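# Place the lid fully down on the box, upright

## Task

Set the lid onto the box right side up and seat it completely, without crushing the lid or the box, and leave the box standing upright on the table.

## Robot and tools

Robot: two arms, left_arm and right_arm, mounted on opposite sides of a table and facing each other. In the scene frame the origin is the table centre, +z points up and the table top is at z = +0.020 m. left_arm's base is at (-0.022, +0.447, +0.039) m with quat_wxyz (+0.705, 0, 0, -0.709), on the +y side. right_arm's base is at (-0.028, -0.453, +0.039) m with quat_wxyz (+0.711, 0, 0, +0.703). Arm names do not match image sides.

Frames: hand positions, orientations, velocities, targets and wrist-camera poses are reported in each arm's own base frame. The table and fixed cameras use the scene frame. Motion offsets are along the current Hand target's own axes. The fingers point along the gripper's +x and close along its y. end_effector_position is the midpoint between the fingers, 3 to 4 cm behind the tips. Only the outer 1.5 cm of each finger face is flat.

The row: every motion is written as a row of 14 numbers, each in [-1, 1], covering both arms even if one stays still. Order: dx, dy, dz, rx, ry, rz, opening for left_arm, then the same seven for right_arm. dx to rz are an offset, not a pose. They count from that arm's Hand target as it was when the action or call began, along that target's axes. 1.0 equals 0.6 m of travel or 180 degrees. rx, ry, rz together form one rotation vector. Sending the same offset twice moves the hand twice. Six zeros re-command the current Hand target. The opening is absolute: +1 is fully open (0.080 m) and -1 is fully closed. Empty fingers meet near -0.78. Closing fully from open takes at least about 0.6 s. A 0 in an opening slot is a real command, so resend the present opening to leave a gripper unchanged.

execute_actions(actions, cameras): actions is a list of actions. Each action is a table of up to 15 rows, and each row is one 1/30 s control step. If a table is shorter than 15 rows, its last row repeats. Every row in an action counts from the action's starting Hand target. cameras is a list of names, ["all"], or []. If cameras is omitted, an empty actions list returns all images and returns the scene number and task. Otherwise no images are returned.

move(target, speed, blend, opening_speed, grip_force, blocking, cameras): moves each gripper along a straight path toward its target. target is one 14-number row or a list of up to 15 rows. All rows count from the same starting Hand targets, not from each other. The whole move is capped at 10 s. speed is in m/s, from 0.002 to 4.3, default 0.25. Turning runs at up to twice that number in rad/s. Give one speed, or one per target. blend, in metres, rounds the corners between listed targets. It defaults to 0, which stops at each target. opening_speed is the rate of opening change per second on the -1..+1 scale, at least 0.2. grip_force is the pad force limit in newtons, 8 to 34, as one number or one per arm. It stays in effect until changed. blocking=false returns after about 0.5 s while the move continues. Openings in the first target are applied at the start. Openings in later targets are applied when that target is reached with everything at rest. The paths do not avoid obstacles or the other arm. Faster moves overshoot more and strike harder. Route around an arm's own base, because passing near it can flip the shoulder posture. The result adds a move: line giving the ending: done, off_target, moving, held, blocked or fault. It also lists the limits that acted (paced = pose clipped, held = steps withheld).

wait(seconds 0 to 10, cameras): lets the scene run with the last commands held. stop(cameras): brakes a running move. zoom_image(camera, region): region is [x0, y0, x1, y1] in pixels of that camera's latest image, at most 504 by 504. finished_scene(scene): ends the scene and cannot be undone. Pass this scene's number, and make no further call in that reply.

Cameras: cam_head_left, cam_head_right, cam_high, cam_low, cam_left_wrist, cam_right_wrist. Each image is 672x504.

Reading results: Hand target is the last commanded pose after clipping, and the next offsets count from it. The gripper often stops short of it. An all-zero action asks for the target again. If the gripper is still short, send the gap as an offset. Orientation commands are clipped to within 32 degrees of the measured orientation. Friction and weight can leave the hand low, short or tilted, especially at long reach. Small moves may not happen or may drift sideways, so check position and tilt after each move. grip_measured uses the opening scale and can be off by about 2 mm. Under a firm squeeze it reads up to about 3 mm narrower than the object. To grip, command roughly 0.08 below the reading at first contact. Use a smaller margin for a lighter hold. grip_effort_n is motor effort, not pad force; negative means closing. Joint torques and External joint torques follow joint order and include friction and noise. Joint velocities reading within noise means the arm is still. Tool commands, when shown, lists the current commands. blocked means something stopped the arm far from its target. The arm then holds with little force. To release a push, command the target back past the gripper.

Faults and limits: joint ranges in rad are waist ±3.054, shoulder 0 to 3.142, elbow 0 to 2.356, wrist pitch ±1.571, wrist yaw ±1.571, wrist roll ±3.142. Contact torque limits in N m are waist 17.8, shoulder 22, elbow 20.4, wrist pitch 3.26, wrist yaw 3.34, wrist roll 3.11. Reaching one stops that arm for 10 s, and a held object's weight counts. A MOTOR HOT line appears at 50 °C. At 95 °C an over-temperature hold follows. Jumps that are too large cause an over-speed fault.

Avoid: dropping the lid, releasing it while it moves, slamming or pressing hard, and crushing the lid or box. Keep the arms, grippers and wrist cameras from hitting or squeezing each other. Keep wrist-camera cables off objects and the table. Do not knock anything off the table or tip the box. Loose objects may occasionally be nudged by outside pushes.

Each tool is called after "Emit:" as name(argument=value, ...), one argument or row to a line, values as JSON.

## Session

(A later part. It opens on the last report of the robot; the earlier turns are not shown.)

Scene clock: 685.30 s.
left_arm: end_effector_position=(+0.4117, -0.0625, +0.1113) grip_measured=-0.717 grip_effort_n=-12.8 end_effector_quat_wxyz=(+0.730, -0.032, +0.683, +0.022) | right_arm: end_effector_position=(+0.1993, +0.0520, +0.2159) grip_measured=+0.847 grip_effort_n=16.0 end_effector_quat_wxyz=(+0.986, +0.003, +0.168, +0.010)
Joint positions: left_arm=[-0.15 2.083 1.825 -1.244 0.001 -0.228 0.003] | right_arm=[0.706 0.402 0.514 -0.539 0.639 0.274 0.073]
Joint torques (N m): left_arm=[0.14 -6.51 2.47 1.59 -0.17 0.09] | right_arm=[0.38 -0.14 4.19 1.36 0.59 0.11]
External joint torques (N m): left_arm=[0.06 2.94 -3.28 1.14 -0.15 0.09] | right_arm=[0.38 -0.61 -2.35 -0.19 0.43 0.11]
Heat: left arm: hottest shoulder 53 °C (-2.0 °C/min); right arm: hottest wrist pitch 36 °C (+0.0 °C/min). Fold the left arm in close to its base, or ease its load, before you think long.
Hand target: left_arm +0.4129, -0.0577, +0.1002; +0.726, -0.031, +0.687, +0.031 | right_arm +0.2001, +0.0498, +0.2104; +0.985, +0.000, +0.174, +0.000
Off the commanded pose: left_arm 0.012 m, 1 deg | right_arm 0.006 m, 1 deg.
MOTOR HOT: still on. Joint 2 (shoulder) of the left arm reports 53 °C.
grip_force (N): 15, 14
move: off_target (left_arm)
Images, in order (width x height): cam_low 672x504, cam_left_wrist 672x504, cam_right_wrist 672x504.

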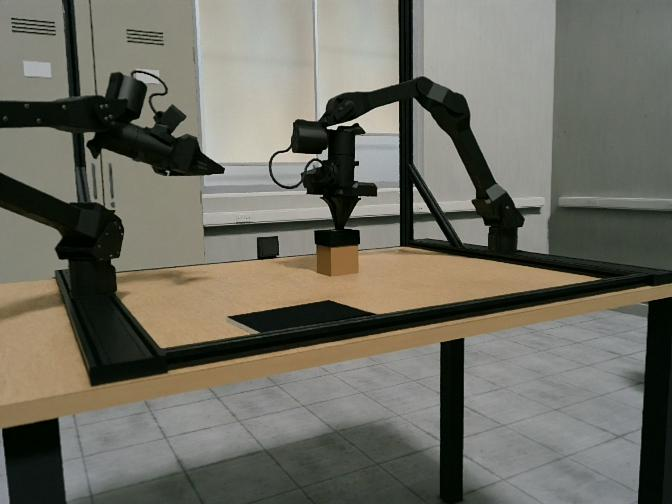

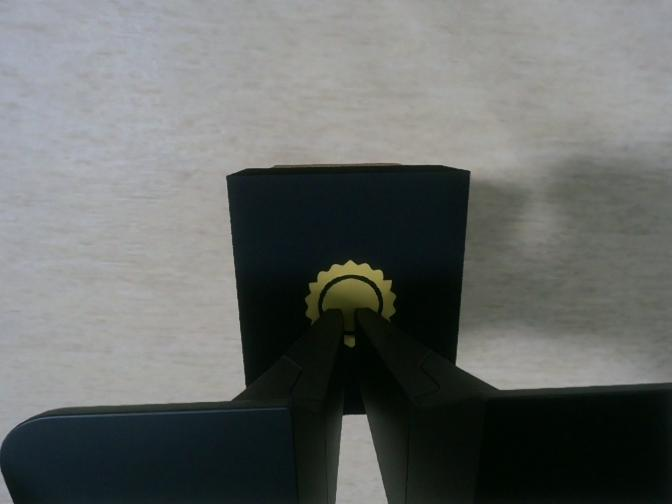

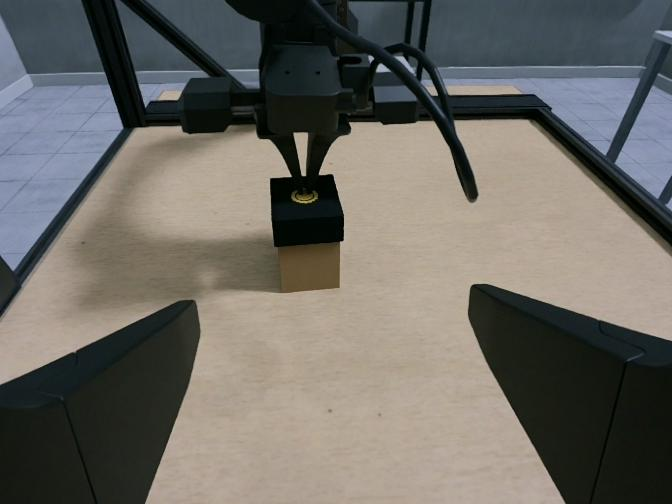

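Emit:
move(
  target=[-0.12,0,0,0,0,0,-0.72,0,0,0,0,0,0,0.85],
  speed=0.1,
  cameras=["cam_left_wrist","cam_right_wrist","cam_low"],
)

Emit:
zoom_image(
  camera="cam_low",
  region=[290, 190, 390, 290],
)

Emit:
zoom_image(
  camera="cam_right_wrist",
  region=[220, 120, 400, 300],
)

Scene clock: 711.47 s.
left_arm: end_effector_position=(+0.4044, -0.0614, +0.1666) grip_measured=-0.717 grip_effort_n=-13.3 end_effector_quat_wxyz=(+0.717, -0.030, +0.696, +0.025) | right_arm: end_effector_position=(+0.1993, +0.0520, +0.2159) grip_measured=+0.847 grip_effort_n=15.6 end_effector_quat_wxyz=(+0.986, +0.003, +0.168, +0.010)
Joint positions: left_arm=[-0.15 2.112 2.092 -1.519 0.001 -0.228 0.003] | right_arm=[0.706 0.402 0.514 -0.539 0.639 0.274 0.073]
Joint torques (N m): left_arm=[0.01 -8.07 7.01 0.21 -0.17 0.04] | right_arm=[0.39 -0.15 4.22 1.35 0.57 0.09]
External joint torques (N m): left_arm=[-0.07 1.36 1.45 -0.19 -0.15 0.04] | right_arm=[0.39 -0.59 -2.33 -0.2 0.41 0.09]
Heat: left arm: hottest shoulder 49 °C (-5.0 °C/min); right arm: hottest wrist pitch 36 °C (+0.0 °C/min). Fold the left arm in close to its base, or ease its load, before you think long.
Hand target: left_arm +0.4090, -0.0578, +0.1721; +0.726, -0.031, +0.687, +0.031 | right_arm +0.2001, +0.0498, +0.2104; +0.985, +0.000, +0.174, +0.000
Off the commanded pose: left_arm 0.008 m, 2 deg | right_arm 0.006 m, 1 deg.
MOTOR HOT: still on. Joint 2 (shoulder) of the left arm reports 49 °C.
grip_force (N): 15, 14
move: done
Images, in order (width x height): cam_low 672x504, cam_left_wrist 672x504, cam_right_wrist 672x504.

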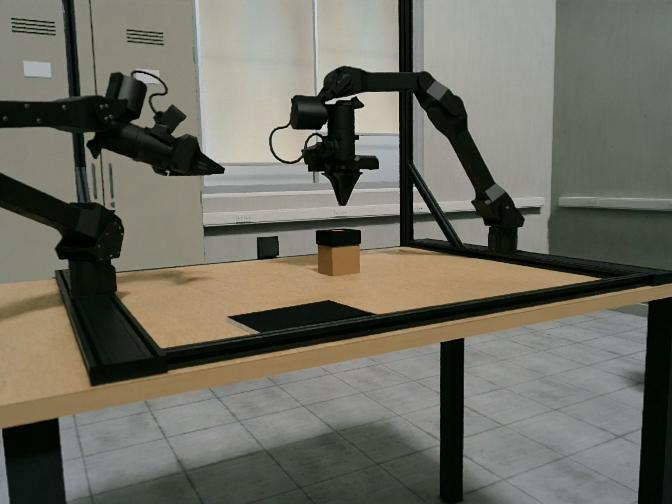

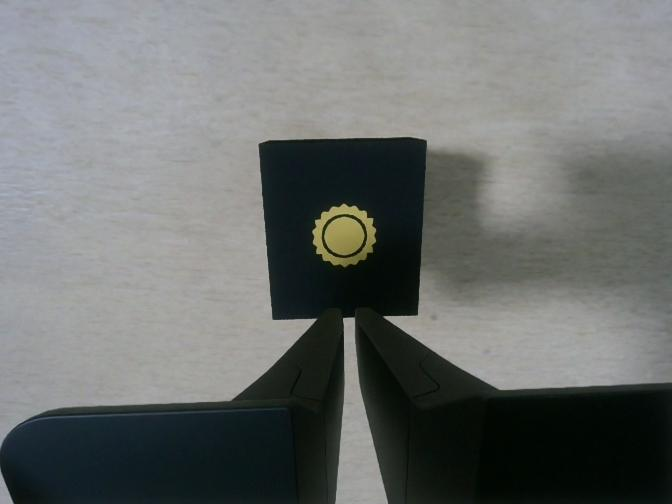

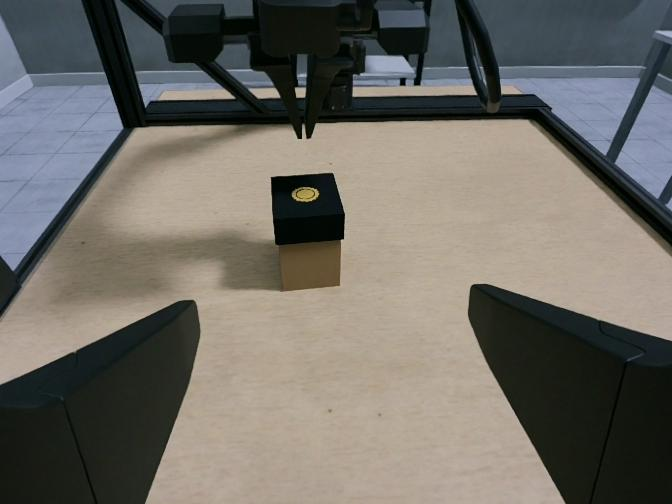

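Scaled by 5.040 from the camera's 672x504 image, which has a finer 960x720 frame.

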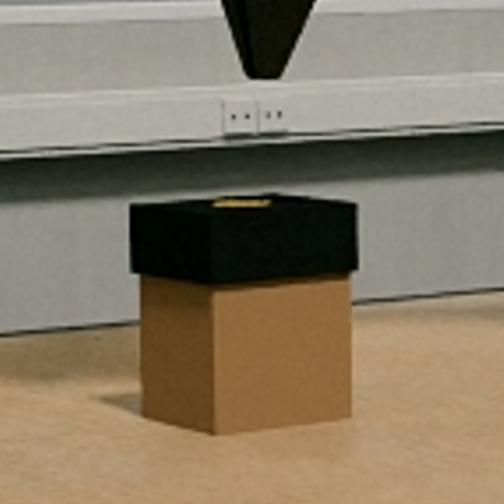

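Scaled by 2.800 from the camera's 672x504 image, which has a finer 960x720 frame.

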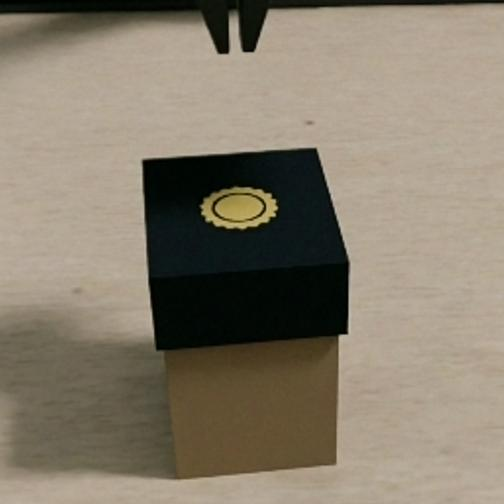

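Emit:
finished_scene(
  scene=2,
)

The scene is finished: the task was done.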